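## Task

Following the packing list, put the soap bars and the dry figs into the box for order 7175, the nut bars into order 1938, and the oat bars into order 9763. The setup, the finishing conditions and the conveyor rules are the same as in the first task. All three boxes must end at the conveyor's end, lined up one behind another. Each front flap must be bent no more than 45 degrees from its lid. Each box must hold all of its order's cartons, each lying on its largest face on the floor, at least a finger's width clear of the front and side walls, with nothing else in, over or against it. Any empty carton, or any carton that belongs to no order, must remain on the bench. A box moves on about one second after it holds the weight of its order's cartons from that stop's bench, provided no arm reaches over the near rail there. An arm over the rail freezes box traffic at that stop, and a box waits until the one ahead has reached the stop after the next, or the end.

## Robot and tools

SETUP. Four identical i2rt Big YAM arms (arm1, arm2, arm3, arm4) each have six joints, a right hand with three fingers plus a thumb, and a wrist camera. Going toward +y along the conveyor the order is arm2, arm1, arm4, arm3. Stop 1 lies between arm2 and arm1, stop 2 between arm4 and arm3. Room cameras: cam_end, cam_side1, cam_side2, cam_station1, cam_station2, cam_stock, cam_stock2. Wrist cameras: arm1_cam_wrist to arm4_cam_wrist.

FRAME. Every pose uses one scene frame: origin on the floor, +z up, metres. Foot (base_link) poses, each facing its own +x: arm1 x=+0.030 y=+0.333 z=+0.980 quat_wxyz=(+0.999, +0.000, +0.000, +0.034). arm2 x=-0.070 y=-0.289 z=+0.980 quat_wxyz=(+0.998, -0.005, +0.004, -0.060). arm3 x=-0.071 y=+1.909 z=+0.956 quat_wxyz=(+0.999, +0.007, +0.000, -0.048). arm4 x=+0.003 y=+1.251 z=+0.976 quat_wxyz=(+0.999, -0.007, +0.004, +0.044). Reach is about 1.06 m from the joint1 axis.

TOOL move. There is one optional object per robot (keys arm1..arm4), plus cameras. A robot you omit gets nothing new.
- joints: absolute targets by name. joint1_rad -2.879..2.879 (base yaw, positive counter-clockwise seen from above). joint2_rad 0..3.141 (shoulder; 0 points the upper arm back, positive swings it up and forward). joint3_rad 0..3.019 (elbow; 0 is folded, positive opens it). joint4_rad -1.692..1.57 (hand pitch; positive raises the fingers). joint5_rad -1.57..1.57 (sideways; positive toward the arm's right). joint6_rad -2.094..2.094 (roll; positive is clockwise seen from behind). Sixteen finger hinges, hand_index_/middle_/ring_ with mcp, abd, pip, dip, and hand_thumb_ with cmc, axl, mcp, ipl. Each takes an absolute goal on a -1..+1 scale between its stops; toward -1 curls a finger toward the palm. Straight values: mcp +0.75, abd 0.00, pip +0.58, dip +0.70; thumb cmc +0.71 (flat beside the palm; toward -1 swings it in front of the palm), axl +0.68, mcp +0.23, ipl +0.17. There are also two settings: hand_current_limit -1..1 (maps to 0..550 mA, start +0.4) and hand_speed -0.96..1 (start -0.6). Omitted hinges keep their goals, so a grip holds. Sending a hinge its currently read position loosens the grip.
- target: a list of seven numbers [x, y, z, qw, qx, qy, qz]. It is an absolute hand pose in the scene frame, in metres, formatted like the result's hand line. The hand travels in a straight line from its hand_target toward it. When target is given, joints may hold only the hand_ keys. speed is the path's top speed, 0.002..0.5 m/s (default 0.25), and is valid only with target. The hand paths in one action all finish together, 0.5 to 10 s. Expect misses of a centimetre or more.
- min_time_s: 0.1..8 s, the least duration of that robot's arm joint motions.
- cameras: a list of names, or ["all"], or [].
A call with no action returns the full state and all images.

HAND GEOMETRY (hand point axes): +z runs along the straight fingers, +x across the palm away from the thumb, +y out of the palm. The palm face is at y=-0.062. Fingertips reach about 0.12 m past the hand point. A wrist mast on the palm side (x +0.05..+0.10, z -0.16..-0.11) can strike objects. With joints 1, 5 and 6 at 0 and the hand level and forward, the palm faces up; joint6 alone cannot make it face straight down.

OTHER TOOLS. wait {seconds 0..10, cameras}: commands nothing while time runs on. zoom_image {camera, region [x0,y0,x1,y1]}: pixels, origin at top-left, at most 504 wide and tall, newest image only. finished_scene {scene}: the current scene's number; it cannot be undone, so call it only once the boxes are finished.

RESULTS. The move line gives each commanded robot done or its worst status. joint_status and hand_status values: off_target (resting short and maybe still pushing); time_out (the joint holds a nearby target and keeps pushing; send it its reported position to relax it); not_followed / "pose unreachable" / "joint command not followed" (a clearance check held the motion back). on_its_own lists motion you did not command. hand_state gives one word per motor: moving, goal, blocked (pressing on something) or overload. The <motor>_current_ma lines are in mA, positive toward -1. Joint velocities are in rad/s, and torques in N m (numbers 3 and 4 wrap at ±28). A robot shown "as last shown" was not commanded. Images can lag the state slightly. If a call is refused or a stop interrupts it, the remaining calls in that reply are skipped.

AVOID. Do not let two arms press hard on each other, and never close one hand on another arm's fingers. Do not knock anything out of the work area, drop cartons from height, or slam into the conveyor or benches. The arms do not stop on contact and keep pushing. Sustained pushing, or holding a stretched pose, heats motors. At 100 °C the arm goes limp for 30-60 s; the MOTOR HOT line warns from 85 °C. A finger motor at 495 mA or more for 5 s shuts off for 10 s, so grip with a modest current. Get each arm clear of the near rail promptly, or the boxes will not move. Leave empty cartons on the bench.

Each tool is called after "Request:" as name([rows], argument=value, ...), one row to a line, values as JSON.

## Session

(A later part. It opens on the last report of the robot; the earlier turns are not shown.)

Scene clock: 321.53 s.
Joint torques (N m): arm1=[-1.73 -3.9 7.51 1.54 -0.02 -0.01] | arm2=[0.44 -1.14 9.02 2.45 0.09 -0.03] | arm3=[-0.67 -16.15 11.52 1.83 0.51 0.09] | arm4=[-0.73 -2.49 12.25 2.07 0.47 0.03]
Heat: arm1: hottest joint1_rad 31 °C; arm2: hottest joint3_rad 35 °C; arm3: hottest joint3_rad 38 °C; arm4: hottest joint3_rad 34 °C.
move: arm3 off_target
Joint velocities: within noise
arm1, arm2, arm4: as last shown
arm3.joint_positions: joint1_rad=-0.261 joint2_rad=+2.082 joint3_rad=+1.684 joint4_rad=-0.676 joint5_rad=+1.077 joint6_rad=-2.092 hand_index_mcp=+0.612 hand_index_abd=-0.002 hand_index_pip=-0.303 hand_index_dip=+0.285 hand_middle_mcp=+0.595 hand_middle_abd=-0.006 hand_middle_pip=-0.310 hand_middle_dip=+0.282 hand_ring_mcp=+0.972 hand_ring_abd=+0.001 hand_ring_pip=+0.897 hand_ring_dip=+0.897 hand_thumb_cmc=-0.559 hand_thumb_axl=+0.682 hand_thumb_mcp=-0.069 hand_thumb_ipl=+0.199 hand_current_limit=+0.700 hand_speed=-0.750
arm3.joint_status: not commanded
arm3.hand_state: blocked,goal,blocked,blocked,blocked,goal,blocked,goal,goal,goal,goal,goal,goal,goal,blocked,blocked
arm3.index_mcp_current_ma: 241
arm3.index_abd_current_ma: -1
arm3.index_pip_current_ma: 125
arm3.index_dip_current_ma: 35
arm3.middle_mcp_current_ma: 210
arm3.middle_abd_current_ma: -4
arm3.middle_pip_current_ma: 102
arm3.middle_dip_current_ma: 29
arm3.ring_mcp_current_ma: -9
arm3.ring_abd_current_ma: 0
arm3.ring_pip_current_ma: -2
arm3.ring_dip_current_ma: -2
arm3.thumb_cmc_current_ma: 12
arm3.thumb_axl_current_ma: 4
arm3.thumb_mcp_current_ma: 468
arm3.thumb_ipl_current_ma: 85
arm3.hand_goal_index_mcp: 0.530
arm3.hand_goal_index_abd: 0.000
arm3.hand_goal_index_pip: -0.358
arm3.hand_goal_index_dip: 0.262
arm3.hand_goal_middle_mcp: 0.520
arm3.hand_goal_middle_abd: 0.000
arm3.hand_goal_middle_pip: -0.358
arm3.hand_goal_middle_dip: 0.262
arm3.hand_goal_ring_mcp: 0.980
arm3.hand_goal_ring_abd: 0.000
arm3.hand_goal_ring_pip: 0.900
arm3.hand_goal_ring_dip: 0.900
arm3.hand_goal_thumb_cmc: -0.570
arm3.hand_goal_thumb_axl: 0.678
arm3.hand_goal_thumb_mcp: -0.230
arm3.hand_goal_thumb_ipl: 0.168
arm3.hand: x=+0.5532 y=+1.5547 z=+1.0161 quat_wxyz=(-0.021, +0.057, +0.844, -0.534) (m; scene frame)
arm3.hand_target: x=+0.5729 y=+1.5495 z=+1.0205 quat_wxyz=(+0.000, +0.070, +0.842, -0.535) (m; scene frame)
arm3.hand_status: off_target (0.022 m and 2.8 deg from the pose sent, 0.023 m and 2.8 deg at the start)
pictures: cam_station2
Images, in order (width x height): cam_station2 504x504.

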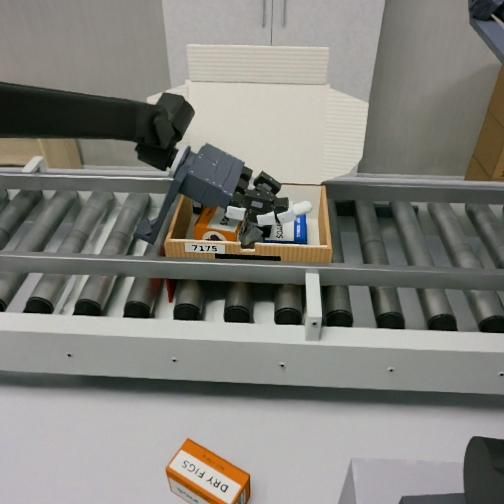

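Request:
move(arm3={"target":[0.562,1.549,1.018,0.0,0.070,0.8418,-0.5353],"speed":0.04})

Request:
move(arm3={"joints":{"hand_thumb_mcp":-0.11,"hand_index_mcp":0.60,"hand_middle_mcp":0.585}}, cameras=["cam_station2","cam_stock2"])

Request:
zoom_image(camera="cam_station2", region=[140, 120, 350, 280])

Request:
zoom_image(camera="cam_stock2", region=[50, 320, 230, 480])

Scene clock: 322.80 s.
Joint torques (N m): arm1=[-1.85 -3.96 7.53 1.55 -0.02 -0.01] | arm2=[0.38 -1.14 9.07 2.4 0.08 -0.03] | arm3=[-1.2 -18.43 7.79 1.92 0.53 -0.01] | arm4=[-0.73 -2.61 12.26 2.03 0.45 0.04]
Heat: arm1: hottest joint1_rad 31 °C; arm2: hottest joint3_rad 35 °C; arm3: hottest joint3_rad 38 °C; arm4: hottest joint3_rad 34 °C.
move: arm3 done
Joint velocities: within noise
arm1, arm2, arm4: as last shown
arm3.joint_positions: joint1_rad=-0.261 joint2_rad=+2.082 joint3_rad=+1.681 joint4_rad=-0.645 joint5_rad=+1.073 joint6_rad=-2.092 hand_index_mcp=+0.612 hand_index_abd=-0.002 hand_index_pip=-0.303 hand_index_dip=+0.285 hand_middle_mcp=+0.595 hand_middle_abd=-0.007 hand_middle_pip=-0.310 hand_middle_dip=+0.282 hand_ring_mcp=+0.972 hand_ring_abd=+0.001 hand_ring_pip=+0.897 hand_ring_dip=+0.897 hand_thumb_cmc=-0.560 hand_thumb_axl=+0.682 hand_thumb_mcp=-0.069 hand_thumb_ipl=+0.199 hand_current_limit=+0.700 hand_speed=-0.750
arm3.joint_status: not commanded
arm3.hand_state: blocked,goal,blocked,blocked,blocked,goal,blocked,goal,goal,goal,goal,goal,goal,goal,blocked,blocked
arm3.index_mcp_current_ma: 240
arm3.index_abd_current_ma: -1
arm3.index_pip_current_ma: 125
arm3.index_dip_current_ma: 35
arm3.middle_mcp_current_ma: 210
arm3.middle_abd_current_ma: -5
arm3.middle_pip_current_ma: 102
arm3.middle_dip_current_ma: 29
arm3.ring_mcp_current_ma: -9
arm3.ring_abd_current_ma: 0
arm3.ring_pip_current_ma: -2
arm3.ring_dip_current_ma: -2
arm3.thumb_cmc_current_ma: 11
arm3.thumb_axl_current_ma: 4
arm3.thumb_mcp_current_ma: 468
arm3.thumb_ipl_current_ma: 85
arm3.hand_goal_index_mcp: 0.530
arm3.hand_goal_index_abd: 0.000
arm3.hand_goal_index_pip: -0.358
arm3.hand_goal_index_dip: 0.262
arm3.hand_goal_middle_mcp: 0.520
arm3.hand_goal_middle_abd: 0.000
arm3.hand_goal_middle_pip: -0.358
arm3.hand_goal_middle_dip: 0.262
arm3.hand_goal_ring_mcp: 0.980
arm3.hand_goal_ring_abd: 0.000
arm3.hand_goal_ring_pip: 0.900
arm3.hand_goal_ring_dip: 0.900
arm3.hand_goal_thumb_cmc: -0.570
arm3.hand_goal_thumb_axl: 0.678
arm3.hand_goal_thumb_mcp: -0.230
arm3.hand_goal_thumb_ipl: 0.168
arm3.hand: x=+0.5591 y=+1.5532 z=+1.0175 quat_wxyz=(-0.008, +0.064, +0.842, -0.535) (m; scene frame)
arm3.hand_target: x=+0.5619 y=+1.5490 z=+1.0181 quat_wxyz=(+0.000, +0.070, +0.842, -0.535) (m; scene frame)
arm3.hand_status: done (0.005 m and 1.2 deg from the pose sent, 0.011 m and 2.8 deg at the start; a joint's target at an end of its range on 14 of 30 steps)
pictures: none

Scene clock: 323.37 s.
Joint torques (N m): arm1=[-1.9 -3.78 7.57 1.57 -0.02 0] | arm2=[0.44 -1.2 8.99 2.32 0.1 -0.02] | arm3=[-1.32 -17.79 7.87 1.87 0.58 0.04] | arm4=[-0.62 -2.67 12.34 2.06 0.47 0.03]
Heat: arm1: hottest joint1_rad 31 °C; arm2: hottest joint3_rad 35 °C; arm3: hottest joint3_rad 38 °C; arm4: hottest joint3_rad 34 °C.
move: arm3 off_target
Joint velocities: within noise
arm1, arm2, arm4: as last shown
arm3.joint_positions: joint1_rad=-0.261 joint2_rad=+2.082 joint3_rad=+1.681 joint4_rad=-0.643 joint5_rad=+1.071 joint6_rad=-2.092 hand_index_mcp=+0.621 hand_index_abd=-0.001 hand_index_pip=-0.308 hand_index_dip=+0.284 hand_middle_mcp=+0.610 hand_middle_abd=-0.007 hand_middle_pip=-0.319 hand_middle_dip=+0.276 hand_ring_mcp=+0.972 hand_ring_abd=+0.001 hand_ring_pip=+0.897 hand_ring_dip=+0.897 hand_thumb_cmc=-0.566 hand_thumb_axl=+0.682 hand_thumb_mcp=-0.069 hand_thumb_ipl=+0.199 hand_current_limit=+0.700 hand_speed=-0.750
arm3.joint_status: hand_index_mcp off_target (ended at +0.621, target +0.600); hand_middle_mcp off_target (ended at +0.610, target +0.585); hand_thumb_mcp off_target (ended at -0.069, target -0.110)
arm3.hand_state: blocked,goal,blocked,blocked,blocked,goal,blocked,goal,goal,goal,goal,goal,goal,goal,blocked,blocked
arm3.index_mcp_current_ma: 35
arm3.index_abd_current_ma: 0
arm3.index_pip_current_ma: 109
arm3.index_dip_current_ma: 34
arm3.middle_mcp_current_ma: 41
arm3.middle_abd_current_ma: -5
arm3.middle_pip_current_ma: 77
arm3.middle_dip_current_ma: 18
arm3.ring_mcp_current_ma: -9
arm3.ring_abd_current_ma: 0
arm3.ring_pip_current_ma: -2
arm3.ring_dip_current_ma: -2
arm3.thumb_cmc_current_ma: 3
arm3.thumb_axl_current_ma: 3
arm3.thumb_mcp_current_ma: 120
arm3.thumb_ipl_current_ma: 85
arm3.hand_goal_index_mcp: 0.600
arm3.hand_goal_index_abd: 0.000
arm3.hand_goal_index_pip: -0.358
arm3.hand_goal_index_dip: 0.262
arm3.hand_goal_middle_mcp: 0.586
arm3.hand_goal_middle_abd: 0.000
arm3.hand_goal_middle_pip: -0.358
arm3.hand_goal_middle_dip: 0.262
arm3.hand_goal_ring_mcp: 0.980
arm3.hand_goal_ring_abd: 0.000
arm3.hand_goal_ring_pip: 0.900
arm3.hand_goal_ring_dip: 0.900
arm3.hand_goal_thumb_cmc: -0.570
arm3.hand_goal_thumb_axl: 0.678
arm3.hand_goal_thumb_mcp: -0.110
arm3.hand_goal_thumb_ipl: 0.168
arm3.hand: x=+0.5594 y=+1.5534 z=+1.0171 quat_wxyz=(-0.007, +0.064, +0.842, -0.535) (m; scene frame)
arm3.hand_target: x=+0.5620 y=+1.5490 z=+1.0182 quat_wxyz=(+0.000, +0.070, +0.842, -0.535) (m; scene frame)
arm3.hand_status: not commanded
pictures: cam_station2, cam_stock2
Images, in order (width x height): cam_station2 504x504, cam_stock2 504x504.

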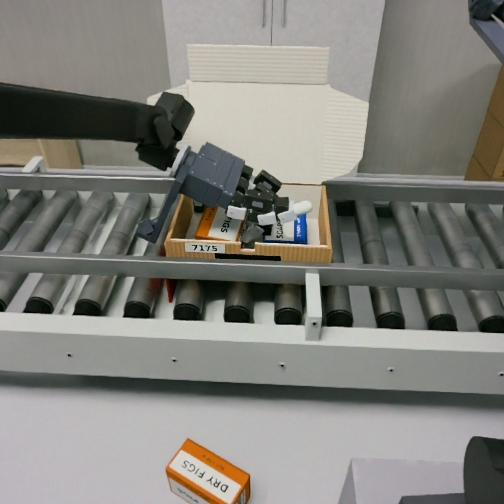

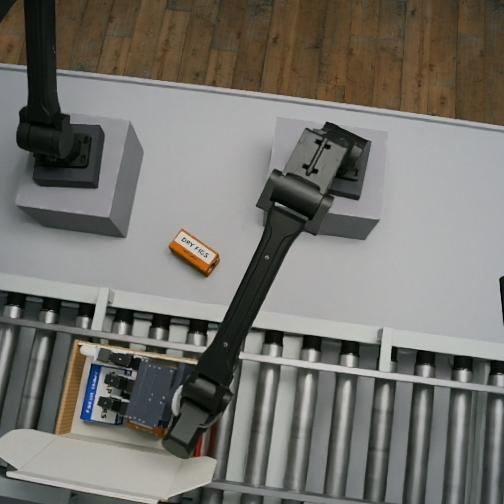

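Scaled by 2.400 from the camera's 504x504 image, which has a finer 720x720 frame.

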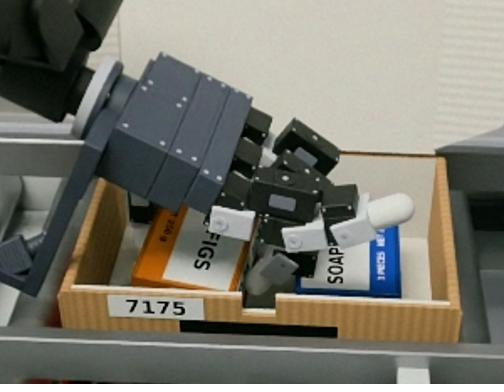

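Scaled by 2.800 from the camera's 504x504 image, which has a finer 720x720 frame.

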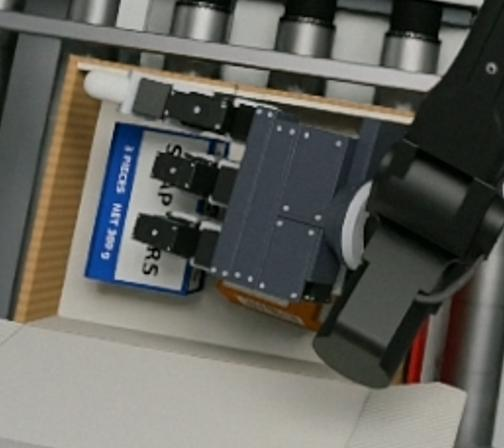

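Request:
move(arm3={"target":[0.560,1.549,1.003,0.0,0.070,0.8418,-0.5353],"speed":0.04}, cameras=["cam_station2","cam_stock2"])

Request:
zoom_image(camera="cam_station2", region=[140, 120, 350, 280])

Request:
zoom_image(camera="cam_stock2", region=[50, 320, 230, 480])

Scene clock: 324.77 s.
Joint torques (N m): arm1=[-1.79 -4.01 7.51 1.59 -0.04 0.01] | arm2=[0.32 -1.2 9.01 2.41 0.09 -0.03] | arm3=[-1.32 -17.2 7.13 1.94 0.38 0.05] | arm4=[-0.62 -2.43 12.3 2.06 0.45 0.04]
Heat: arm1: hottest joint1_rad 31 °C; arm2: hottest joint3_rad 35 °C; arm3: hottest joint3_rad 38 °C; arm4: hottest joint3_rad 34 °C.
move: arm3 off_target
Joint velocities: within noise
arm1, arm2, arm4: as last shown
arm3.joint_positions: joint1_rad=-0.261 joint2_rad=+2.082 joint3_rad=+1.666 joint4_rad=-0.609 joint5_rad=+1.075 joint6_rad=-2.092 hand_index_mcp=+0.621 hand_index_abd=-0.001 hand_index_pip=-0.308 hand_index_dip=+0.284 hand_middle_mcp=+0.625 hand_middle_abd=-0.010 hand_middle_pip=-0.331 hand_middle_dip=+0.266 hand_ring_mcp=+0.972 hand_ring_abd=+0.001 hand_ring_pip=+0.897 hand_ring_dip=+0.897 hand_thumb_cmc=-0.570 hand_thumb_axl=+0.680 hand_thumb_mcp=-0.069 hand_thumb_ipl=+0.199 hand_current_limit=+0.700 hand_speed=-0.750
arm3.joint_status: not commanded
arm3.hand_state: blocked,goal,blocked,blocked,blocked,goal,blocked,goal,goal,goal,goal,goal,goal,goal,blocked,blocked
arm3.index_mcp_current_ma: 35
arm3.index_abd_current_ma: 0
arm3.index_pip_current_ma: 109
arm3.index_dip_current_ma: 34
arm3.middle_mcp_current_ma: 82
arm3.middle_abd_current_ma: -9
arm3.middle_pip_current_ma: 46
arm3.middle_dip_current_ma: 3
arm3.ring_mcp_current_ma: -9
arm3.ring_abd_current_ma: 0
arm3.ring_pip_current_ma: -2
arm3.ring_dip_current_ma: -2
arm3.thumb_cmc_current_ma: 0
arm3.thumb_axl_current_ma: 1
arm3.thumb_mcp_current_ma: 120
arm3.thumb_ipl_current_ma: 85
arm3.hand_goal_index_mcp: 0.600
arm3.hand_goal_index_abd: 0.000
arm3.hand_goal_index_pip: -0.358
arm3.hand_goal_index_dip: 0.262
arm3.hand_goal_middle_mcp: 0.586
arm3.hand_goal_middle_abd: 0.000
arm3.hand_goal_middle_pip: -0.358
arm3.hand_goal_middle_dip: 0.262
arm3.hand_goal_ring_mcp: 0.980
arm3.hand_goal_ring_abd: 0.000
arm3.hand_goal_ring_pip: 0.900
arm3.hand_goal_ring_dip: 0.900
arm3.hand_goal_thumb_cmc: -0.570
arm3.hand_goal_thumb_axl: 0.678
arm3.hand_goal_thumb_mcp: -0.110
arm3.hand_goal_thumb_ipl: 0.168
arm3.hand: x=+0.5609 y=+1.5522 z=+1.0144 quat_wxyz=(+0.000, +0.070, +0.840, -0.539) (m; scene frame)
arm3.hand_target: x=+0.5598 y=+1.5492 z=+1.0031 quat_wxyz=(+0.000, +0.071, +0.842, -0.535) (m; scene frame)
arm3.hand_status: off_target (0.012 m and 0.5 deg from the pose sent, 0.015 m and 1.1 deg at the start; a joint's target at an end of its range on 26 of 30 steps)
pictures: cam_station2, cam_stock2
Images, in order (width x height): cam_station2 504x504, cam_stock2 504x504.

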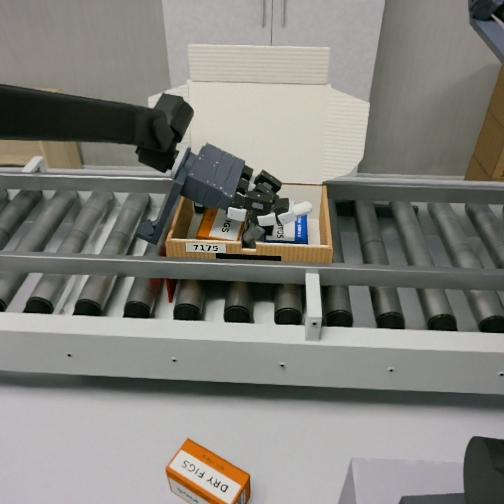

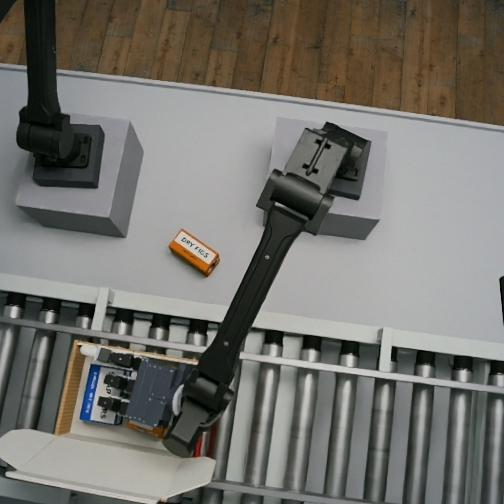

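Scaled by 2.400 from the camera's 504x504 image, which has a finer 720x720 frame.

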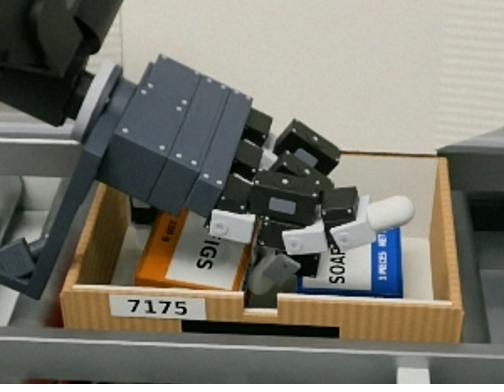

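Scaled by 2.800 from the camera's 504x504 image, which has a finer 720x720 frame.

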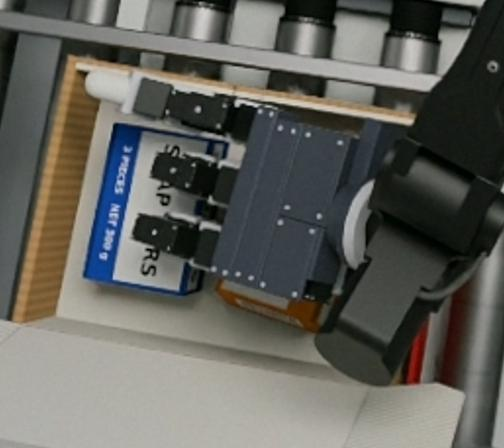

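Request:
move(arm3={"joints":{"hand_thumb_mcp":-0.075,"hand_index_mcp":0.62,"hand_middle_mcp":0.62}}, cameras=["cam_station2","cam_stock2"])

Request:
zoom_image(camera="cam_station2", region=[140, 120, 350, 280])

Request:
zoom_image(camera="cam_stock2", region=[50, 320, 230, 480])

Scene clock: 325.67 s.
Joint torques (N m): arm1=[-1.79 -4.07 7.51 1.62 -0.03 -0.01] | arm2=[0.32 -1.08 9.1 2.4 0.07 -0.03] | arm3=[-0.91 -17.2 7.42 1.7 0.38 -0.01] | arm4=[-0.79 -2.61 12.31 2.1 0.46 0.03]
Heat: arm1: hottest joint1_rad 31 °C; arm2: hottest joint3_rad 35 °C; arm3: hottest joint3_rad 38 °C; arm4: hottest joint3_rad 34 °C.
move: arm3 off_target
Joint velocities: within noise
arm1, arm2, arm4: as last shown
arm3.joint_positions: joint1_rad=-0.261 joint2_rad=+2.082 joint3_rad=+1.664 joint4_rad=-0.604 joint5_rad=+1.075 joint6_rad=-2.092 hand_index_mcp=+0.627 hand_index_abd=-0.001 hand_index_pip=-0.324 hand_index_dip=+0.283 hand_middle_mcp=+0.644 hand_middle_abd=-0.010 hand_middle_pip=-0.342 hand_middle_dip=+0.265 hand_ring_mcp=+0.972 hand_ring_abd=+0.001 hand_ring_pip=+0.897 hand_ring_dip=+0.897 hand_thumb_cmc=-0.570 hand_thumb_axl=+0.680 hand_thumb_mcp=-0.056 hand_thumb_ipl=+0.189 hand_current_limit=+0.700 hand_speed=-0.750
arm3.joint_status: hand_middle_mcp off_target (ended at +0.644, target +0.620); the others done
arm3.hand_state: goal,goal,blocked,blocked,blocked,goal,goal,goal,goal,goal,goal,goal,goal,goal,goal,blocked
arm3.index_mcp_current_ma: 7
arm3.index_abd_current_ma: 0
arm3.index_pip_current_ma: 63
arm3.index_dip_current_ma: 31
arm3.middle_mcp_current_ma: 41
arm3.middle_abd_current_ma: -9
arm3.middle_pip_current_ma: 21
arm3.middle_dip_current_ma: 2
arm3.ring_mcp_current_ma: -9
arm3.ring_abd_current_ma: 0
arm3.ring_pip_current_ma: -2
arm3.ring_dip_current_ma: -2
arm3.thumb_cmc_current_ma: 0
arm3.thumb_axl_current_ma: 1
arm3.thumb_mcp_current_ma: 37
arm3.thumb_ipl_current_ma: 49
arm3.hand_goal_index_mcp: 0.620
arm3.hand_goal_index_abd: 0.000
arm3.hand_goal_index_pip: -0.358
arm3.hand_goal_index_dip: 0.262
arm3.hand_goal_middle_mcp: 0.620
arm3.hand_goal_middle_abd: 0.000
arm3.hand_goal_middle_pip: -0.358
arm3.hand_goal_middle_dip: 0.262
arm3.hand_goal_ring_mcp: 0.980
arm3.hand_goal_ring_abd: 0.000
arm3.hand_goal_ring_pip: 0.900
arm3.hand_goal_ring_dip: 0.900
arm3.hand_goal_thumb_cmc: -0.570
arm3.hand_goal_thumb_axl: 0.678
arm3.hand_goal_thumb_mcp: -0.074
arm3.hand_goal_thumb_ipl: 0.168
arm3.hand: x=+0.5611 y=+1.5521 z=+1.0140 quat_wxyz=(+0.001, +0.070, +0.839, -0.539) (m; scene frame)
arm3.hand_target: x=+0.5598 y=+1.5491 z=+1.0031 quat_wxyz=(+0.000, +0.071, +0.842, -0.535) (m; scene frame)
arm3.hand_status: not commanded
pictures: cam_station2, cam_stock2
Images, in order (width x height): cam_station2 504x504, cam_stock2 504x504.

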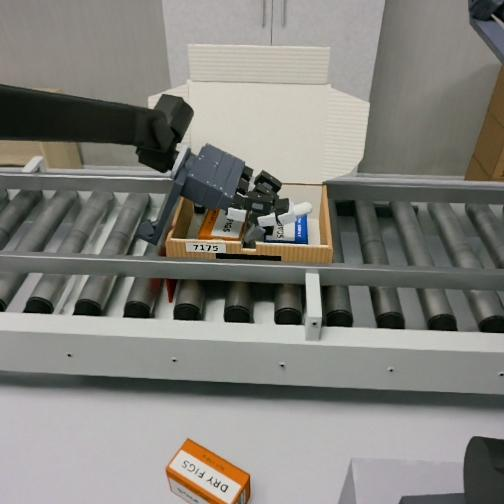

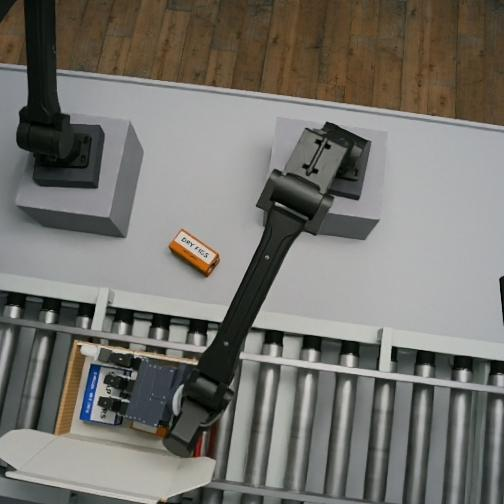

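Scaled by 2.400 from the camera's 504x504 image, which has a finer 720x720 frame.

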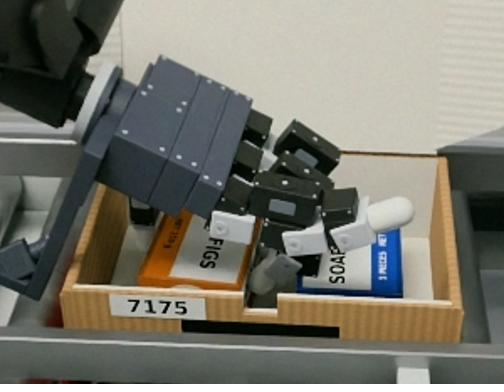

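Scaled by 2.800 from the camera's 504x504 image, which has a finer 720x720 frame.

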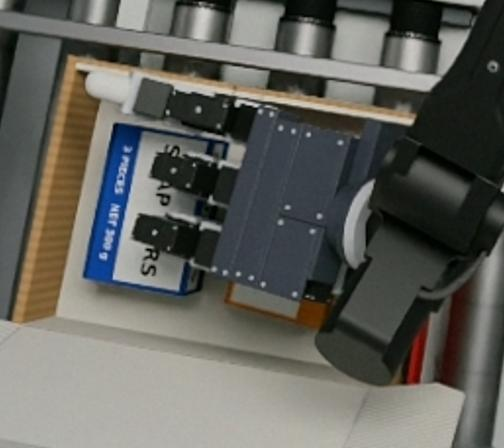

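Request:
move(arm3={"joints":{"hand_thumb_mcp":0.01,"hand_index_mcp":0.69,"hand_middle_mcp":0.69}})

Request:
move(arm3={"target":[0.560,1.549,1.09,0.0,0.070,0.8418,-0.5353],"speed":0.06}, cameras=["cam_station2","cam_stock2"])

Request:
zoom_image(camera="cam_station2", region=[140, 120, 350, 280])

Request:
zoom_image(camera="cam_stock2", region=[50, 320, 230, 480])

Scene clock: 326.43 s.
Joint torques (N m): arm1=[-1.79 -3.78 7.53 1.54 -0.03 0] | arm2=[0.32 -1.26 9.02 2.39 0.08 -0.03] | arm3=[-1.49 -17.2 7.49 1.51 0.66 0.01] | arm4=[-0.67 -2.67 12.3 2.04 0.46 0.04]
Heat: arm1: hottest joint1_rad 31 °C; arm2: hottest joint3_rad 35 °C; arm3: hottest joint3_rad 38 °C; arm4: hottest joint3_rad 34 °C.
move: arm3 off_target
Joint velocities: within noise
arm1.joint_positions: joint1_rad=-0.690 joint2_rad=+0.853 joint3_rad=+1.060 joint4_rad=-1.465 joint5_rad=+0.003 joint6_rad=-0.010 hand_index_mcp=+0.780 hand_index_abd=-0.078 hand_index_pip=+0.001 hand_index_dip=-0.017 hand_middle_mcp=+0.780 hand_middle_abd=+0.077 hand_middle_pip=+0.002 hand_middle_dip=-0.017 hand_ring_mcp=+0.974 hand_ring_abd=+0.002 hand_ring_pip=+0.895 hand_ring_dip=+0.897 hand_thumb_cmc=-0.571 hand_thumb_axl=+0.680 hand_thumb_mcp=+0.086 hand_thumb_ipl=+0.169 hand_current_limit=+0.700 hand_speed=-0.750
arm1.joint_status: not commanded
arm1.hand_state: goal,goal,goal,goal,goal,goal,goal,goal,goal,goal,goal,goal,goal,goal,goal,goal
arm1.index_mcp_current_ma: 0
arm1.index_abd_current_ma: 0
arm1.index_pip_current_ma: 0
arm1.index_dip_current_ma: 1
arm1.middle_mcp_current_ma: 0
arm1.middle_abd_current_ma: -1
arm1.middle_pip_current_ma: 0
arm1.middle_dip_current_ma: 1
arm1.ring_mcp_current_ma: -2
arm1.ring_abd_current_ma: 0
arm1.ring_pip_current_ma: -2
arm1.ring_dip_current_ma: -1
arm1.thumb_cmc_current_ma: 0
arm1.thumb_axl_current_ma: 0
arm1.thumb_mcp_current_ma: -2
arm1.thumb_ipl_current_ma: 0
arm1.hand_goal_index_mcp: 0.780
arm1.hand_goal_index_abd: -0.080
arm1.hand_goal_index_pip: 0.000
arm1.hand_goal_index_dip: -0.020
arm1.hand_goal_middle_mcp: 0.780
arm1.hand_goal_middle_abd: 0.080
arm1.hand_goal_middle_pip: 0.000
arm1.hand_goal_middle_dip: -0.020
arm1.hand_goal_ring_mcp: 0.980
arm1.hand_goal_ring_abd: 0.000
arm1.hand_goal_ring_pip: 0.900
arm1.hand_goal_ring_dip: 0.900
arm1.hand_goal_thumb_cmc: -0.570
arm1.hand_goal_thumb_axl: 0.678
arm1.hand_goal_thumb_mcp: 0.090
arm1.hand_goal_thumb_ipl: 0.168
arm1.hand: x=+0.3051 y=+0.1072 z=+1.3096 quat_wxyz=(+0.139, +0.877, +0.455, +0.069) (m; scene frame)
arm1.hand_target: x=+0.3037 y=+0.1036 z=+1.3074 quat_wxyz=(+0.142, +0.880, +0.447, +0.072) (m; scene frame)
arm1.hand_status: not commanded
arm2: as last shown
arm3.joint_positions: joint1_rad=-0.261 joint2_rad=+2.082 joint3_rad=+1.663 joint4_rad=-0.604 joint5_rad=+1.068 joint6_rad=-2.092 hand_index_mcp=+0.669 hand_index_abd=+0.000 hand_index_pip=-0.361 hand_index_dip=+0.264 hand_middle_mcp=+0.679 hand_middle_abd=-0.004 hand_middle_pip=-0.353 hand_middle_dip=+0.265 hand_ring_mcp=+0.972 hand_ring_abd=+0.001 hand_ring_pip=+0.897 hand_ring_dip=+0.897 hand_thumb_cmc=-0.570 hand_thumb_axl=+0.680 hand_thumb_mcp=+0.007 hand_thumb_ipl=+0.170 hand_current_limit=+0.700 hand_speed=-0.750
arm3.joint_status: hand_index_mcp off_target (ended at +0.669, target +0.690); the others done
arm3.hand_state: blocked,goal,goal,goal,goal,goal,goal,goal,goal,goal,goal,goal,goal,goal,goal,goal
arm3.index_mcp_current_ma: -35
arm3.index_abd_current_ma: 0
arm3.index_pip_current_ma: -2
arm3.index_dip_current_ma: 1
arm3.middle_mcp_current_ma: -13
arm3.middle_abd_current_ma: -3
arm3.middle_pip_current_ma: 4
arm3.middle_dip_current_ma: 2
arm3.ring_mcp_current_ma: -9
arm3.ring_abd_current_ma: 0
arm3.ring_pip_current_ma: -2
arm3.ring_dip_current_ma: -2
arm3.thumb_cmc_current_ma: 0
arm3.thumb_axl_current_ma: 1
arm3.thumb_mcp_current_ma: -2
arm3.thumb_ipl_current_ma: 2
arm3.hand_goal_index_mcp: 0.690
arm3.hand_goal_index_abd: 0.000
arm3.hand_goal_index_pip: -0.358
arm3.hand_goal_index_dip: 0.262
arm3.hand_goal_middle_mcp: 0.690
arm3.hand_goal_middle_abd: 0.000
arm3.hand_goal_middle_pip: -0.358
arm3.hand_goal_middle_dip: 0.262
arm3.hand_goal_ring_mcp: 0.980
arm3.hand_goal_ring_abd: 0.000
arm3.hand_goal_ring_pip: 0.900
arm3.hand_goal_ring_dip: 0.900
arm3.hand_goal_thumb_cmc: -0.570
arm3.hand_goal_thumb_axl: 0.678
arm3.hand_goal_thumb_mcp: 0.010
arm3.hand_goal_thumb_ipl: 0.168
arm3.hand: x=+0.5614 y=+1.5531 z=+1.0128 quat_wxyz=(+0.002, +0.069, +0.841, -0.537) (m; scene frame)
arm3.hand_target: x=+0.5598 y=+1.5492 z=+1.0031 quat_wxyz=(+0.000, +0.071, +0.842, -0.535) (m; scene frame)
arm3.hand_status: not commanded
arm4.joint_positions: joint1_rad=-0.183 joint2_rad=+0.834 joint3_rad=+1.122 joint4_rad=-1.528 joint5_rad=+0.351 joint6_rad=-0.209 hand_index_mcp=+0.780 hand_index_abd=-0.002 hand_index_pip=-0.355 hand_index_dip=+0.265 hand_middle_mcp=+0.780 hand_middle_abd=-0.001 hand_middle_pip=-0.355 hand_middle_dip=+0.266 hand_ring_mcp=+0.973 hand_ring_abd=+0.000 hand_ring_pip=+0.896 hand_ring_dip=+0.897 hand_thumb_cmc=-0.571 hand_thumb_axl=+0.679 hand_thumb_mcp=+0.086 hand_thumb_ipl=+0.169 hand_current_limit=+0.700 hand_speed=-0.750
arm4.joint_status: not commanded
arm4.hand_state: goal,goal,goal,goal,goal,goal,goal,goal,goal,goal,goal,goal,goal,goal,goal,goal
arm4.index_mcp_current_ma: 0
arm4.index_abd_current_ma: -4
arm4.index_pip_current_ma: 9
arm4.index_dip_current_ma: 10
arm4.middle_mcp_current_ma: 0
arm4.middle_abd_current_ma: -3
arm4.middle_pip_current_ma: 8
arm4.middle_dip_current_ma: 12
arm4.ring_mcp_current_ma: -25
arm4.ring_abd_current_ma: 1
arm4.ring_pip_current_ma: -12
arm4.ring_dip_current_ma: -8
arm4.thumb_cmc_current_ma: -3
arm4.thumb_axl_current_ma: 5
arm4.thumb_mcp_current_ma: -19
arm4.thumb_ipl_current_ma: 4
arm4.hand_goal_index_mcp: 0.780
arm4.hand_goal_index_abd: 0.000
arm4.hand_goal_index_pip: -0.358
arm4.hand_goal_index_dip: 0.262
arm4.hand_goal_middle_mcp: 0.780
arm4.hand_goal_middle_abd: 0.000
arm4.hand_goal_middle_pip: -0.358
arm4.hand_goal_middle_dip: 0.262
arm4.hand_goal_ring_mcp: 0.980
arm4.hand_goal_ring_abd: 0.000
arm4.hand_goal_ring_pip: 0.900
arm4.hand_goal_ring_dip: 0.900
arm4.hand_goal_thumb_cmc: -0.570
arm4.hand_goal_thumb_axl: 0.678
arm4.hand_goal_thumb_mcp: 0.090
arm4.hand_goal_thumb_ipl: 0.168
arm4.hand: x=+0.3417 y=+1.1598 z=+1.3455 quat_wxyz=(+0.235, +0.666, +0.706, -0.051) (m; scene frame)
arm4.hand_target: x=+0.3433 y=+1.1570 z=+1.3695 quat_wxyz=(+0.258, +0.666, +0.699, -0.037) (m; scene frame)
arm4.hand_status: not commanded
pictures: none

Scene clock: 328.50 s.
Joint torques (N m): arm1=[-2.02 -3.9 7.51 1.58 -0.04 -0.01] | arm2=[0.21 -0.97 9.03 2.39 0.07 -0.03] | arm3=[-1.49 -19.02 12.21 0.59 0.79 0] | arm4=[-0.56 -2.61 12.3 2.1 0.46 0.04]
Heat: arm1: hottest joint1_rad 31 °C; arm2: hottest joint3_rad 35 °C; arm3: hottest joint3_rad 38 °C; arm4: hottest joint3_rad 34 °C.
move: arm3 off_target
Joint velocities: within noise
arm1, arm2, arm4: as last shown
arm3.joint_positions: joint1_rad=-0.262 joint2_rad=+2.026 joint3_rad=+1.710 joint4_rad=-0.767 joint5_rad=+1.068 joint6_rad=-2.092 hand_index_mcp=+0.682 hand_index_abd=+0.003 hand_index_pip=-0.359 hand_index_dip=+0.264 hand_middle_mcp=+0.683 hand_middle_abd=-0.002 hand_middle_pip=-0.355 hand_middle_dip=+0.265 hand_ring_mcp=+0.972 hand_ring_abd=+0.001 hand_ring_pip=+0.897 hand_ring_dip=+0.897 hand_thumb_cmc=-0.570 hand_thumb_axl=+0.680 hand_thumb_mcp=+0.007 hand_thumb_ipl=+0.170 hand_current_limit=+0.700 hand_speed=-0.750
arm3.joint_status: not commanded
arm3.hand_state: goal,goal,goal,goal,goal,goal,goal,goal,goal,goal,goal,goal,goal,goal,goal,goal
arm3.index_mcp_current_ma: -9
arm3.index_abd_current_ma: 1
arm3.index_pip_current_ma: 0
arm3.index_dip_current_ma: 1
arm3.middle_mcp_current_ma: -7
arm3.middle_abd_current_ma: -1
arm3.middle_pip_current_ma: 2
arm3.middle_dip_current_ma: 2
arm3.ring_mcp_current_ma: -9
arm3.ring_abd_current_ma: 0
arm3.ring_pip_current_ma: -2
arm3.ring_dip_current_ma: -2
arm3.thumb_cmc_current_ma: 0
arm3.thumb_axl_current_ma: 1
arm3.thumb_mcp_current_ma: -2
arm3.thumb_ipl_current_ma: 2
arm3.hand_goal_index_mcp: 0.690
arm3.hand_goal_index_abd: 0.000
arm3.hand_goal_index_pip: -0.358
arm3.hand_goal_index_dip: 0.262
arm3.hand_goal_middle_mcp: 0.690
arm3.hand_goal_middle_abd: 0.000
arm3.hand_goal_middle_pip: -0.358
arm3.hand_goal_middle_dip: 0.262
arm3.hand_goal_ring_mcp: 0.980
arm3.hand_goal_ring_abd: 0.000
arm3.hand_goal_ring_pip: 0.900
arm3.hand_goal_ring_dip: 0.900
arm3.hand_goal_thumb_cmc: -0.570
arm3.hand_goal_thumb_axl: 0.678
arm3.hand_goal_thumb_mcp: 0.010
arm3.hand_goal_thumb_ipl: 0.168
arm3.hand: x=+0.5466 y=+1.5575 z=+1.0573 quat_wxyz=(-0.022, +0.054, +0.846, -0.529) (m; scene frame)
arm3.hand_target: x=+0.5586 y=+1.5495 z=+1.0903 quat_wxyz=(+0.000, +0.070, +0.842, -0.535) (m; scene frame)
arm3.hand_status: off_target (0.036 m and 3.2 deg from the pose sent, 0.077 m and 0.3 deg at the start; a joint's target at an end of its range on 59 of 62 steps)
pictures: cam_station2, cam_stock2
Images, in order (width x height): cam_station2 504x504, cam_stock2 504x504.

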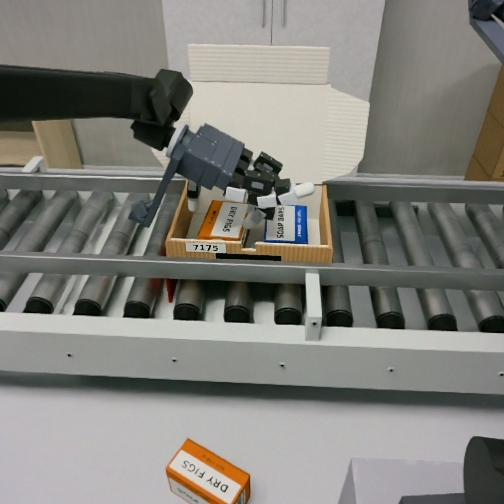

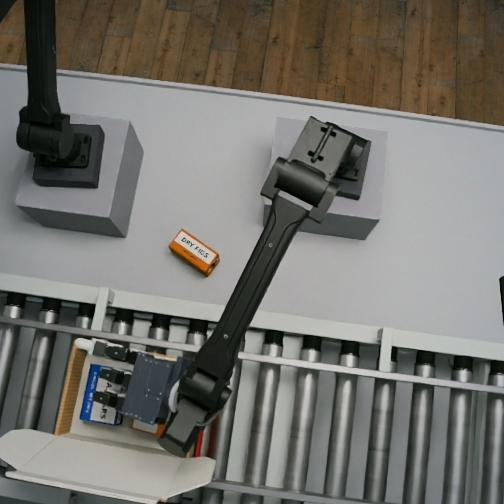

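Scaled by 2.400 from the camera's 504x504 image, which has a finer 720x720 frame.

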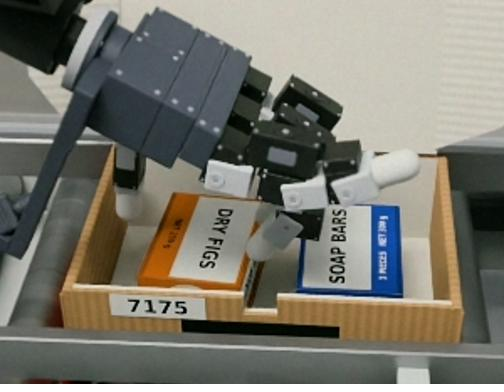

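Scaled by 2.800 from the camera's 504x504 image, which has a finer 720x720 frame.

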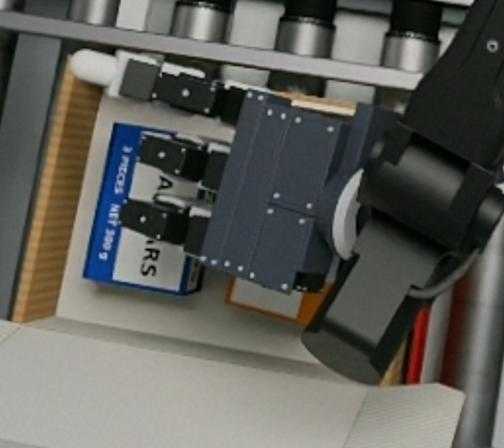

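Request:
move(arm3={"target":[0.560,1.552,1.15,0,0.070,0.8418,-0.5353],"speed":0.1}, cameras=["cam_station2","cam_stock2"])

Scene clock: 331.27 s.
Joint torques (N m): arm1=[-1.73 -3.84 7.53 1.59 -0.02 -0.01] | arm2=[0.32 -1.38 9.06 2.41 0.09 -0.03] | arm3=[-0.67 -18.26 12.74 0.72 0.87 0.1] | arm4=[-0.79 -2.55 12.26 2.09 0.46 0.04]
Heat: arm1: hottest joint1_rad 31 °C; arm2: hottest joint3_rad 35 °C; arm3: hottest joint3_rad 38 °C; arm4: hottest joint3_rad 34 °C.
move: arm3 off_target
Joint velocities: within noise
arm1, arm4: as last shown
arm2.joint_positions: joint1_rad=-0.124 joint2_rad=+0.644 joint3_rad=+1.406 joint4_rad=-1.239 joint5_rad=+0.070 joint6_rad=+1.094 hand_index_mcp=+0.755 hand_index_abd=+0.000 hand_index_pip=+0.577 hand_index_dip=+0.696 hand_middle_mcp=+0.755 hand_middle_abd=+0.000 hand_middle_pip=+0.577 hand_middle_dip=+0.696 hand_ring_mcp=+0.755 hand_ring_abd=+0.000 hand_ring_pip=+0.577 hand_ring_dip=+0.696 hand_thumb_cmc=+0.715 hand_thumb_axl=+0.677 hand_thumb_mcp=+0.226 hand_thumb_ipl=+0.168 hand_current_limit=+0.400 hand_speed=-0.600
arm2.joint_status: not commanded
arm2.hand_state: goal,goal,overload,goal,goal,goal,goal,goal,goal,goal,goal,goal,goal,goal,goal,goal
arm2.index_mcp_current_ma: 0
arm2.index_abd_current_ma: 0
arm2.index_pip_current_ma: 0
arm2.index_dip_current_ma: 0
arm2.middle_mcp_current_ma: 0
arm2.middle_abd_current_ma: 0
arm2.middle_pip_current_ma: 0
arm2.middle_dip_current_ma: 0
arm2.ring_mcp_current_ma: 0
arm2.ring_abd_current_ma: 0
arm2.ring_pip_current_ma: 0
arm2.ring_dip_current_ma: 0
arm2.thumb_cmc_current_ma: 0
arm2.thumb_axl_current_ma: 0
arm2.thumb_mcp_current_ma: 0
arm2.thumb_ipl_current_ma: 0
arm2.hand_goal_index_mcp: 0.754
arm2.hand_goal_index_abd: 0.000
arm2.hand_goal_index_pip: 0.576
arm2.hand_goal_index_dip: 0.696
arm2.hand_goal_middle_mcp: 0.754
arm2.hand_goal_middle_abd: 0.000
arm2.hand_goal_middle_pip: 0.576
arm2.hand_goal_middle_dip: 0.696
arm2.hand_goal_ring_mcp: 0.754
arm2.hand_goal_ring_abd: 0.000
arm2.hand_goal_ring_pip: 0.576
arm2.hand_goal_ring_dip: 0.696
arm2.hand_goal_thumb_cmc: 0.714
arm2.hand_goal_thumb_axl: 0.678
arm2.hand_goal_thumb_mcp: 0.226
arm2.hand_goal_thumb_ipl: 0.168
arm2.hand: x=+0.1623 y=-0.4413 z=+1.5615 quat_wxyz=(+0.215, +0.851, +0.084, +0.472) (m; scene frame)
arm2.hand_target: x=+0.1589 y=-0.4403 z=+1.5764 quat_wxyz=(+0.220, +0.842, +0.083, +0.486) (m; scene frame)
arm2.hand_status: not commanded
arm3.joint_positions: joint1_rad=-0.262 joint2_rad=+1.985 joint3_rad=+1.815 joint4_rad=-0.915 joint5_rad=+1.068 joint6_rad=-2.092 hand_index_mcp=+0.682 hand_index_abd=+0.003 hand_index_pip=-0.359 hand_index_dip=+0.264 hand_middle_mcp=+0.683 hand_middle_abd=-0.002 hand_middle_pip=-0.355 hand_middle_dip=+0.265 hand_ring_mcp=+0.972 hand_ring_abd=+0.001 hand_ring_pip=+0.897 hand_ring_dip=+0.897 hand_thumb_cmc=-0.570 hand_thumb_axl=+0.680 hand_thumb_mcp=+0.007 hand_thumb_ipl=+0.170 hand_current_limit=+0.700 hand_speed=-0.750
arm3.joint_status: not commanded
arm3.hand_state: goal,goal,goal,goal,goal,goal,goal,goal,goal,goal,goal,goal,goal,goal,goal,goal
arm3.index_mcp_current_ma: -9
arm3.index_abd_current_ma: 1
arm3.index_pip_current_ma: 0
arm3.index_dip_current_ma: 1
arm3.middle_mcp_current_ma: -7
arm3.middle_abd_current_ma: -1
arm3.middle_pip_current_ma: 2
arm3.middle_dip_current_ma: 2
arm3.ring_mcp_current_ma: -9
arm3.ring_abd_current_ma: 0
arm3.ring_pip_current_ma: -2
arm3.ring_dip_current_ma: -2
arm3.thumb_cmc_current_ma: 0
arm3.thumb_axl_current_ma: 1
arm3.thumb_mcp_current_ma: -2
arm3.thumb_ipl_current_ma: 2
arm3.hand_goal_index_mcp: 0.690
arm3.hand_goal_index_abd: 0.000
arm3.hand_goal_index_pip: -0.358
arm3.hand_goal_index_dip: 0.262
arm3.hand_goal_middle_mcp: 0.690
arm3.hand_goal_middle_abd: 0.000
arm3.hand_goal_middle_pip: -0.358
arm3.hand_goal_middle_dip: 0.262
arm3.hand_goal_ring_mcp: 0.980
arm3.hand_goal_ring_abd: 0.000
arm3.hand_goal_ring_pip: 0.900
arm3.hand_goal_ring_dip: 0.900
arm3.hand_goal_thumb_cmc: -0.570
arm3.hand_goal_thumb_axl: 0.678
arm3.hand_goal_thumb_mcp: 0.010
arm3.hand_goal_thumb_ipl: 0.168
arm3.hand: x=+0.5465 y=+1.5567 z=+1.1205 quat_wxyz=(-0.023, +0.054, +0.846, -0.529) (m; scene frame)
arm3.hand_target: x=+0.5586 y=+1.5525 z=+1.1503 quat_wxyz=(+0.001, +0.070, +0.842, -0.535) (m; scene frame)
arm3.hand_status: off_target (0.033 m and 3.3 deg from the pose sent, 0.094 m and 3.3 deg at the start; a joint's target at an end of its range on 14 of 43 steps)
pictures: cam_station2, cam_stock2
Images, in order (width x height): cam_station2 504x504, cam_stock2 504x504.

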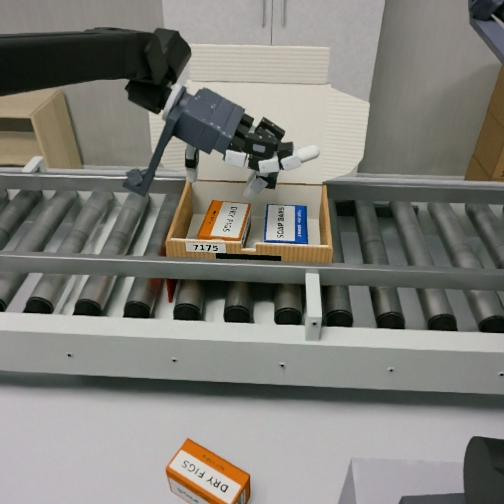

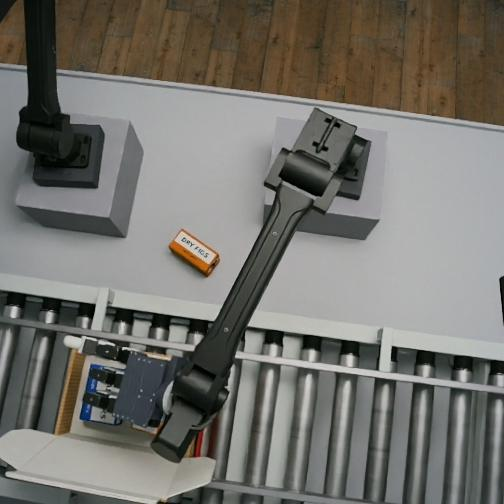

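Request:
zoom_image(camera="cam_station2", region=[160, 170, 340, 270])

Request:
move(arm3={"target":[0.550,1.575,1.23,0,0.070,0.8418,-0.5353],"speed":0.12}, cameras=["cam_station2"])

Request:
zoom_image(camera="cam_station2", region=[160, 170, 340, 270])

Scaled by 2.800 from the camera's 504x504 image, which has a finer 720x720 frame.

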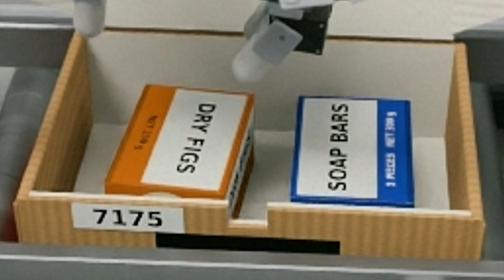

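Scene clock: 333.00 s.
Joint torques (N m): arm1=[-1.61 -3.96 7.53 1.58 -0.04 -0.01] | arm2=[0.38 -1.2 8.99 2.37 0.08 -0.01] | arm3=[-0.32 -17.44 12.97 0.5 1.07 0.09] | arm4=[-0.79 -2.55 12.3 2.04 0.46 0.04]
Heat: arm1: hottest joint1_rad 31 °C; arm2: hottest joint3_rad 35 °C; arm3: hottest joint3_rad 38 °C; arm4: hottest joint3_rad 34 °C.
move: arm3 off_target
Joint velocities: within noise
arm1, arm2, arm4: as last shown
arm3.joint_positions: joint1_rad=-0.237 joint2_rad=+1.933 joint3_rad=+1.955 joint4_rad=-1.151 joint5_rad=+1.078 joint6_rad=-2.037 hand_index_mcp=+0.682 hand_index_abd=+0.003 hand_index_pip=-0.359 hand_index_dip=+0.264 hand_middle_mcp=+0.683 hand_middle_abd=-0.002 hand_middle_pip=-0.355 hand_middle_dip=+0.265 hand_ring_mcp=+0.972 hand_ring_abd=+0.001 hand_ring_pip=+0.897 hand_ring_dip=+0.897 hand_thumb_cmc=-0.570 hand_thumb_axl=+0.680 hand_thumb_mcp=+0.007 hand_thumb_ipl=+0.170 hand_current_limit=+0.700 hand_speed=-0.750
arm3.joint_status: not commanded
arm3.hand_state: goal,goal,goal,goal,goal,goal,goal,goal,goal,goal,goal,goal,goal,goal,goal,goal
arm3.index_mcp_current_ma: -9
arm3.index_abd_current_ma: 1
arm3.index_pip_current_ma: 0
arm3.index_dip_current_ma: 1
arm3.middle_mcp_current_ma: -7
arm3.middle_abd_current_ma: -1
arm3.middle_pip_current_ma: 2
arm3.middle_dip_current_ma: 2
arm3.ring_mcp_current_ma: -9
arm3.ring_abd_current_ma: 0
arm3.ring_pip_current_ma: -2
arm3.ring_dip_current_ma: -2
arm3.thumb_cmc_current_ma: 0
arm3.thumb_axl_current_ma: 1
arm3.thumb_mcp_current_ma: -2
arm3.thumb_ipl_current_ma: 2
arm3.hand_goal_index_mcp: 0.690
arm3.hand_goal_index_abd: 0.000
arm3.hand_goal_index_pip: -0.358
arm3.hand_goal_index_dip: 0.262
arm3.hand_goal_middle_mcp: 0.690
arm3.hand_goal_middle_abd: 0.000
arm3.hand_goal_middle_pip: -0.358
arm3.hand_goal_middle_dip: 0.262
arm3.hand_goal_ring_mcp: 0.980
arm3.hand_goal_ring_abd: 0.000
arm3.hand_goal_ring_pip: 0.900
arm3.hand_goal_ring_dip: 0.900
arm3.hand_goal_thumb_cmc: -0.570
arm3.hand_goal_thumb_axl: 0.678
arm3.hand_goal_thumb_mcp: 0.010
arm3.hand_goal_thumb_ipl: 0.168
arm3.hand: x=+0.5387 y=+1.5752 z=+1.2028 quat_wxyz=(-0.022, +0.056, +0.847, -0.529) (m; scene frame)
arm3.hand_target: x=+0.5489 y=+1.5756 z=+1.2300 quat_wxyz=(+0.001, +0.070, +0.842, -0.535) (m; scene frame)
arm3.hand_status: off_target (0.029 m and 3.1 deg from the pose sent, 0.111 m and 3.4 deg at the start)
pictures: cam_station2
Images, in order (width x height): cam_station2 504x504.

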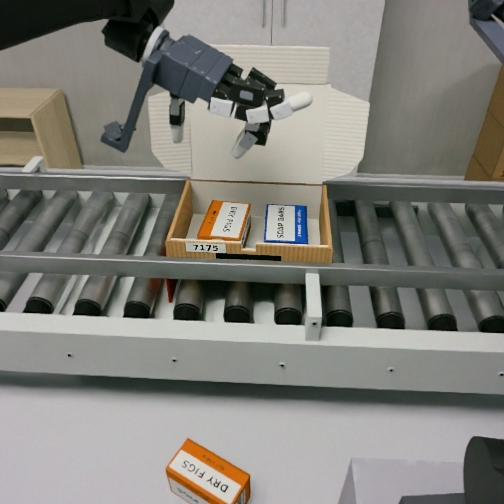

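Scaled by 2.800 from the camera's 504x504 image, which has a finer 720x720 frame.

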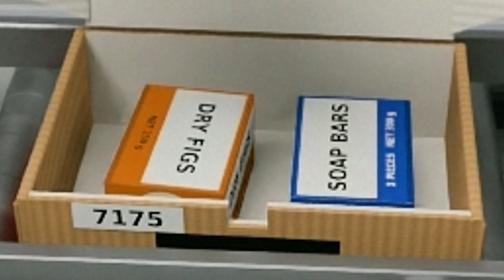

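Request:
move(arm3={"joints":{"joint1_rad":-0.05,"joint2_rad":1.75,"joint3_rad":1.9,"joint4_rad":-1.4,"joint5_rad":1.1,"joint6_rad":-1.6},"min_time_s":2}, cameras=["cam_stock2","cam_side2","cam_end"])

Request:
zoom_image(camera="cam_stock2", region=[40, 320, 240, 480])

Scene clock: 336.03 s.
Joint torques (N m): arm1=[-1.73 -3.78 7.53 1.58 -0.03 -0.02] | arm2=[0.26 -1.2 8.98 2.35 0.1 -0.03] | arm3=[0.03 -16.26 8.35 0.35 1.09 0.16] | arm4=[-0.79 -2.61 12.33 2.09 0.46 0.05]
Heat: arm1: hottest joint1_rad 31 °C; arm2: hottest joint3_rad 35 °C; arm3: hottest joint3_rad 38 °C; arm4: hottest joint3_rad 35 °C.
move: arm3 done
Joint velocities: within noise
arm1, arm2, arm4: as last shown
arm3.joint_positions: joint1_rad=-0.057 joint2_rad=+1.765 joint3_rad=+1.900 joint4_rad=-1.392 joint5_rad=+1.097 joint6_rad=-1.608 hand_index_mcp=+0.682 hand_index_abd=+0.002 hand_index_pip=-0.359 hand_index_dip=+0.264 hand_middle_mcp=+0.683 hand_middle_abd=-0.002 hand_middle_pip=-0.355 hand_middle_dip=+0.265 hand_ring_mcp=+0.972 hand_ring_abd=+0.001 hand_ring_pip=+0.897 hand_ring_dip=+0.897 hand_thumb_cmc=-0.570 hand_thumb_axl=+0.680 hand_thumb_mcp=+0.007 hand_thumb_ipl=+0.170 hand_current_limit=+0.700 hand_speed=-0.750
arm3.joint_status: all done
arm3.hand_state: goal,goal,goal,goal,goal,goal,goal,goal,goal,goal,goal,goal,goal,goal,goal,goal
arm3.index_mcp_current_ma: -9
arm3.index_abd_current_ma: 1
arm3.index_pip_current_ma: 0
arm3.index_dip_current_ma: 1
arm3.middle_mcp_current_ma: -7
arm3.middle_abd_current_ma: -1
arm3.middle_pip_current_ma: 2
arm3.middle_dip_current_ma: 2
arm3.ring_mcp_current_ma: -9
arm3.ring_abd_current_ma: 0
arm3.ring_pip_current_ma: -2
arm3.ring_dip_current_ma: -2
arm3.thumb_cmc_current_ma: 0
arm3.thumb_axl_current_ma: 1
arm3.thumb_mcp_current_ma: -2
arm3.thumb_ipl_current_ma: 2
arm3.hand_goal_index_mcp: 0.690
arm3.hand_goal_index_abd: 0.000
arm3.hand_goal_index_pip: -0.358
arm3.hand_goal_index_dip: 0.262
arm3.hand_goal_middle_mcp: 0.690
arm3.hand_goal_middle_abd: 0.000
arm3.hand_goal_middle_pip: -0.358
arm3.hand_goal_middle_dip: 0.262
arm3.hand_goal_ring_mcp: 0.980
arm3.hand_goal_ring_abd: 0.000
arm3.hand_goal_ring_pip: 0.900
arm3.hand_goal_ring_dip: 0.900
arm3.hand_goal_thumb_cmc: -0.570
arm3.hand_goal_thumb_axl: 0.678
arm3.hand_goal_thumb_mcp: 0.010
arm3.hand_goal_thumb_ipl: 0.168
arm3.hand: x=+0.5331 y=+1.6940 z=+1.2808 quat_wxyz=(+0.083, +0.131, +0.841, -0.519) (m; scene frame)
arm3.hand_target: x=+0.5301 y=+1.6980 z=+1.2902 quat_wxyz=(+0.090, +0.133, +0.839, -0.520) (m; scene frame)
arm3.hand_status: not commanded
pictures: cam_end, cam_side2, cam_stock2
Images, in order (width x height): cam_end 504x504, cam_side2 504x504, cam_stock2 504x504.

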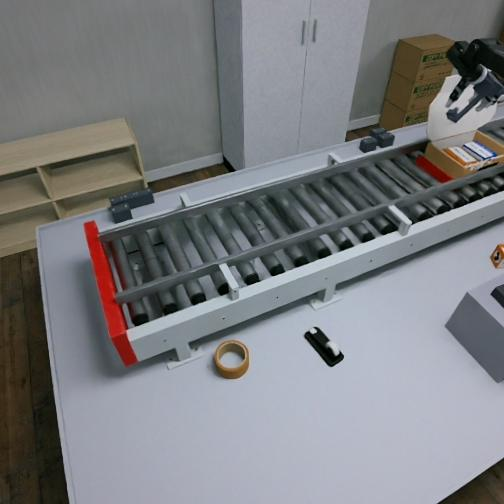

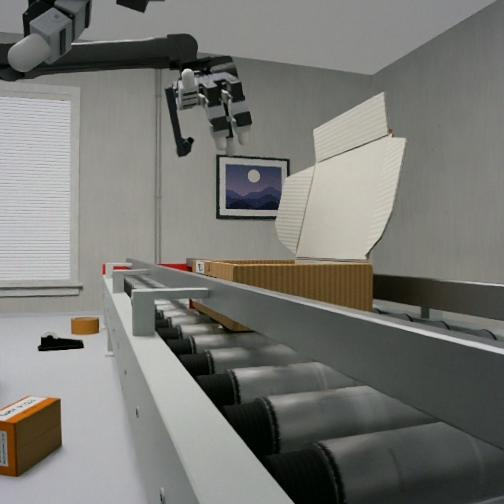

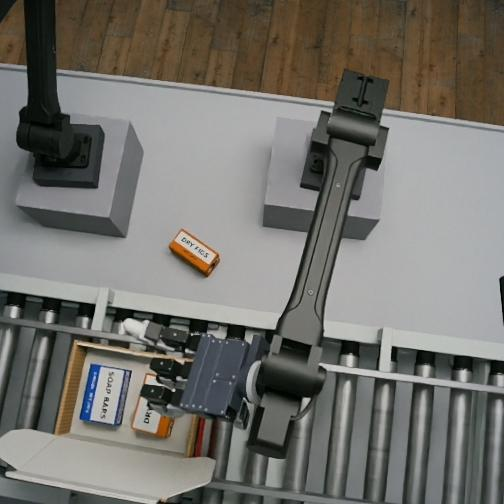

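Scaled by 2.520 from the camera's 504x504 image, which has a finer 720x720 frame.

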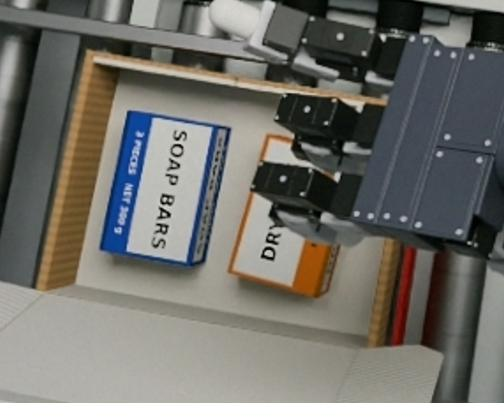

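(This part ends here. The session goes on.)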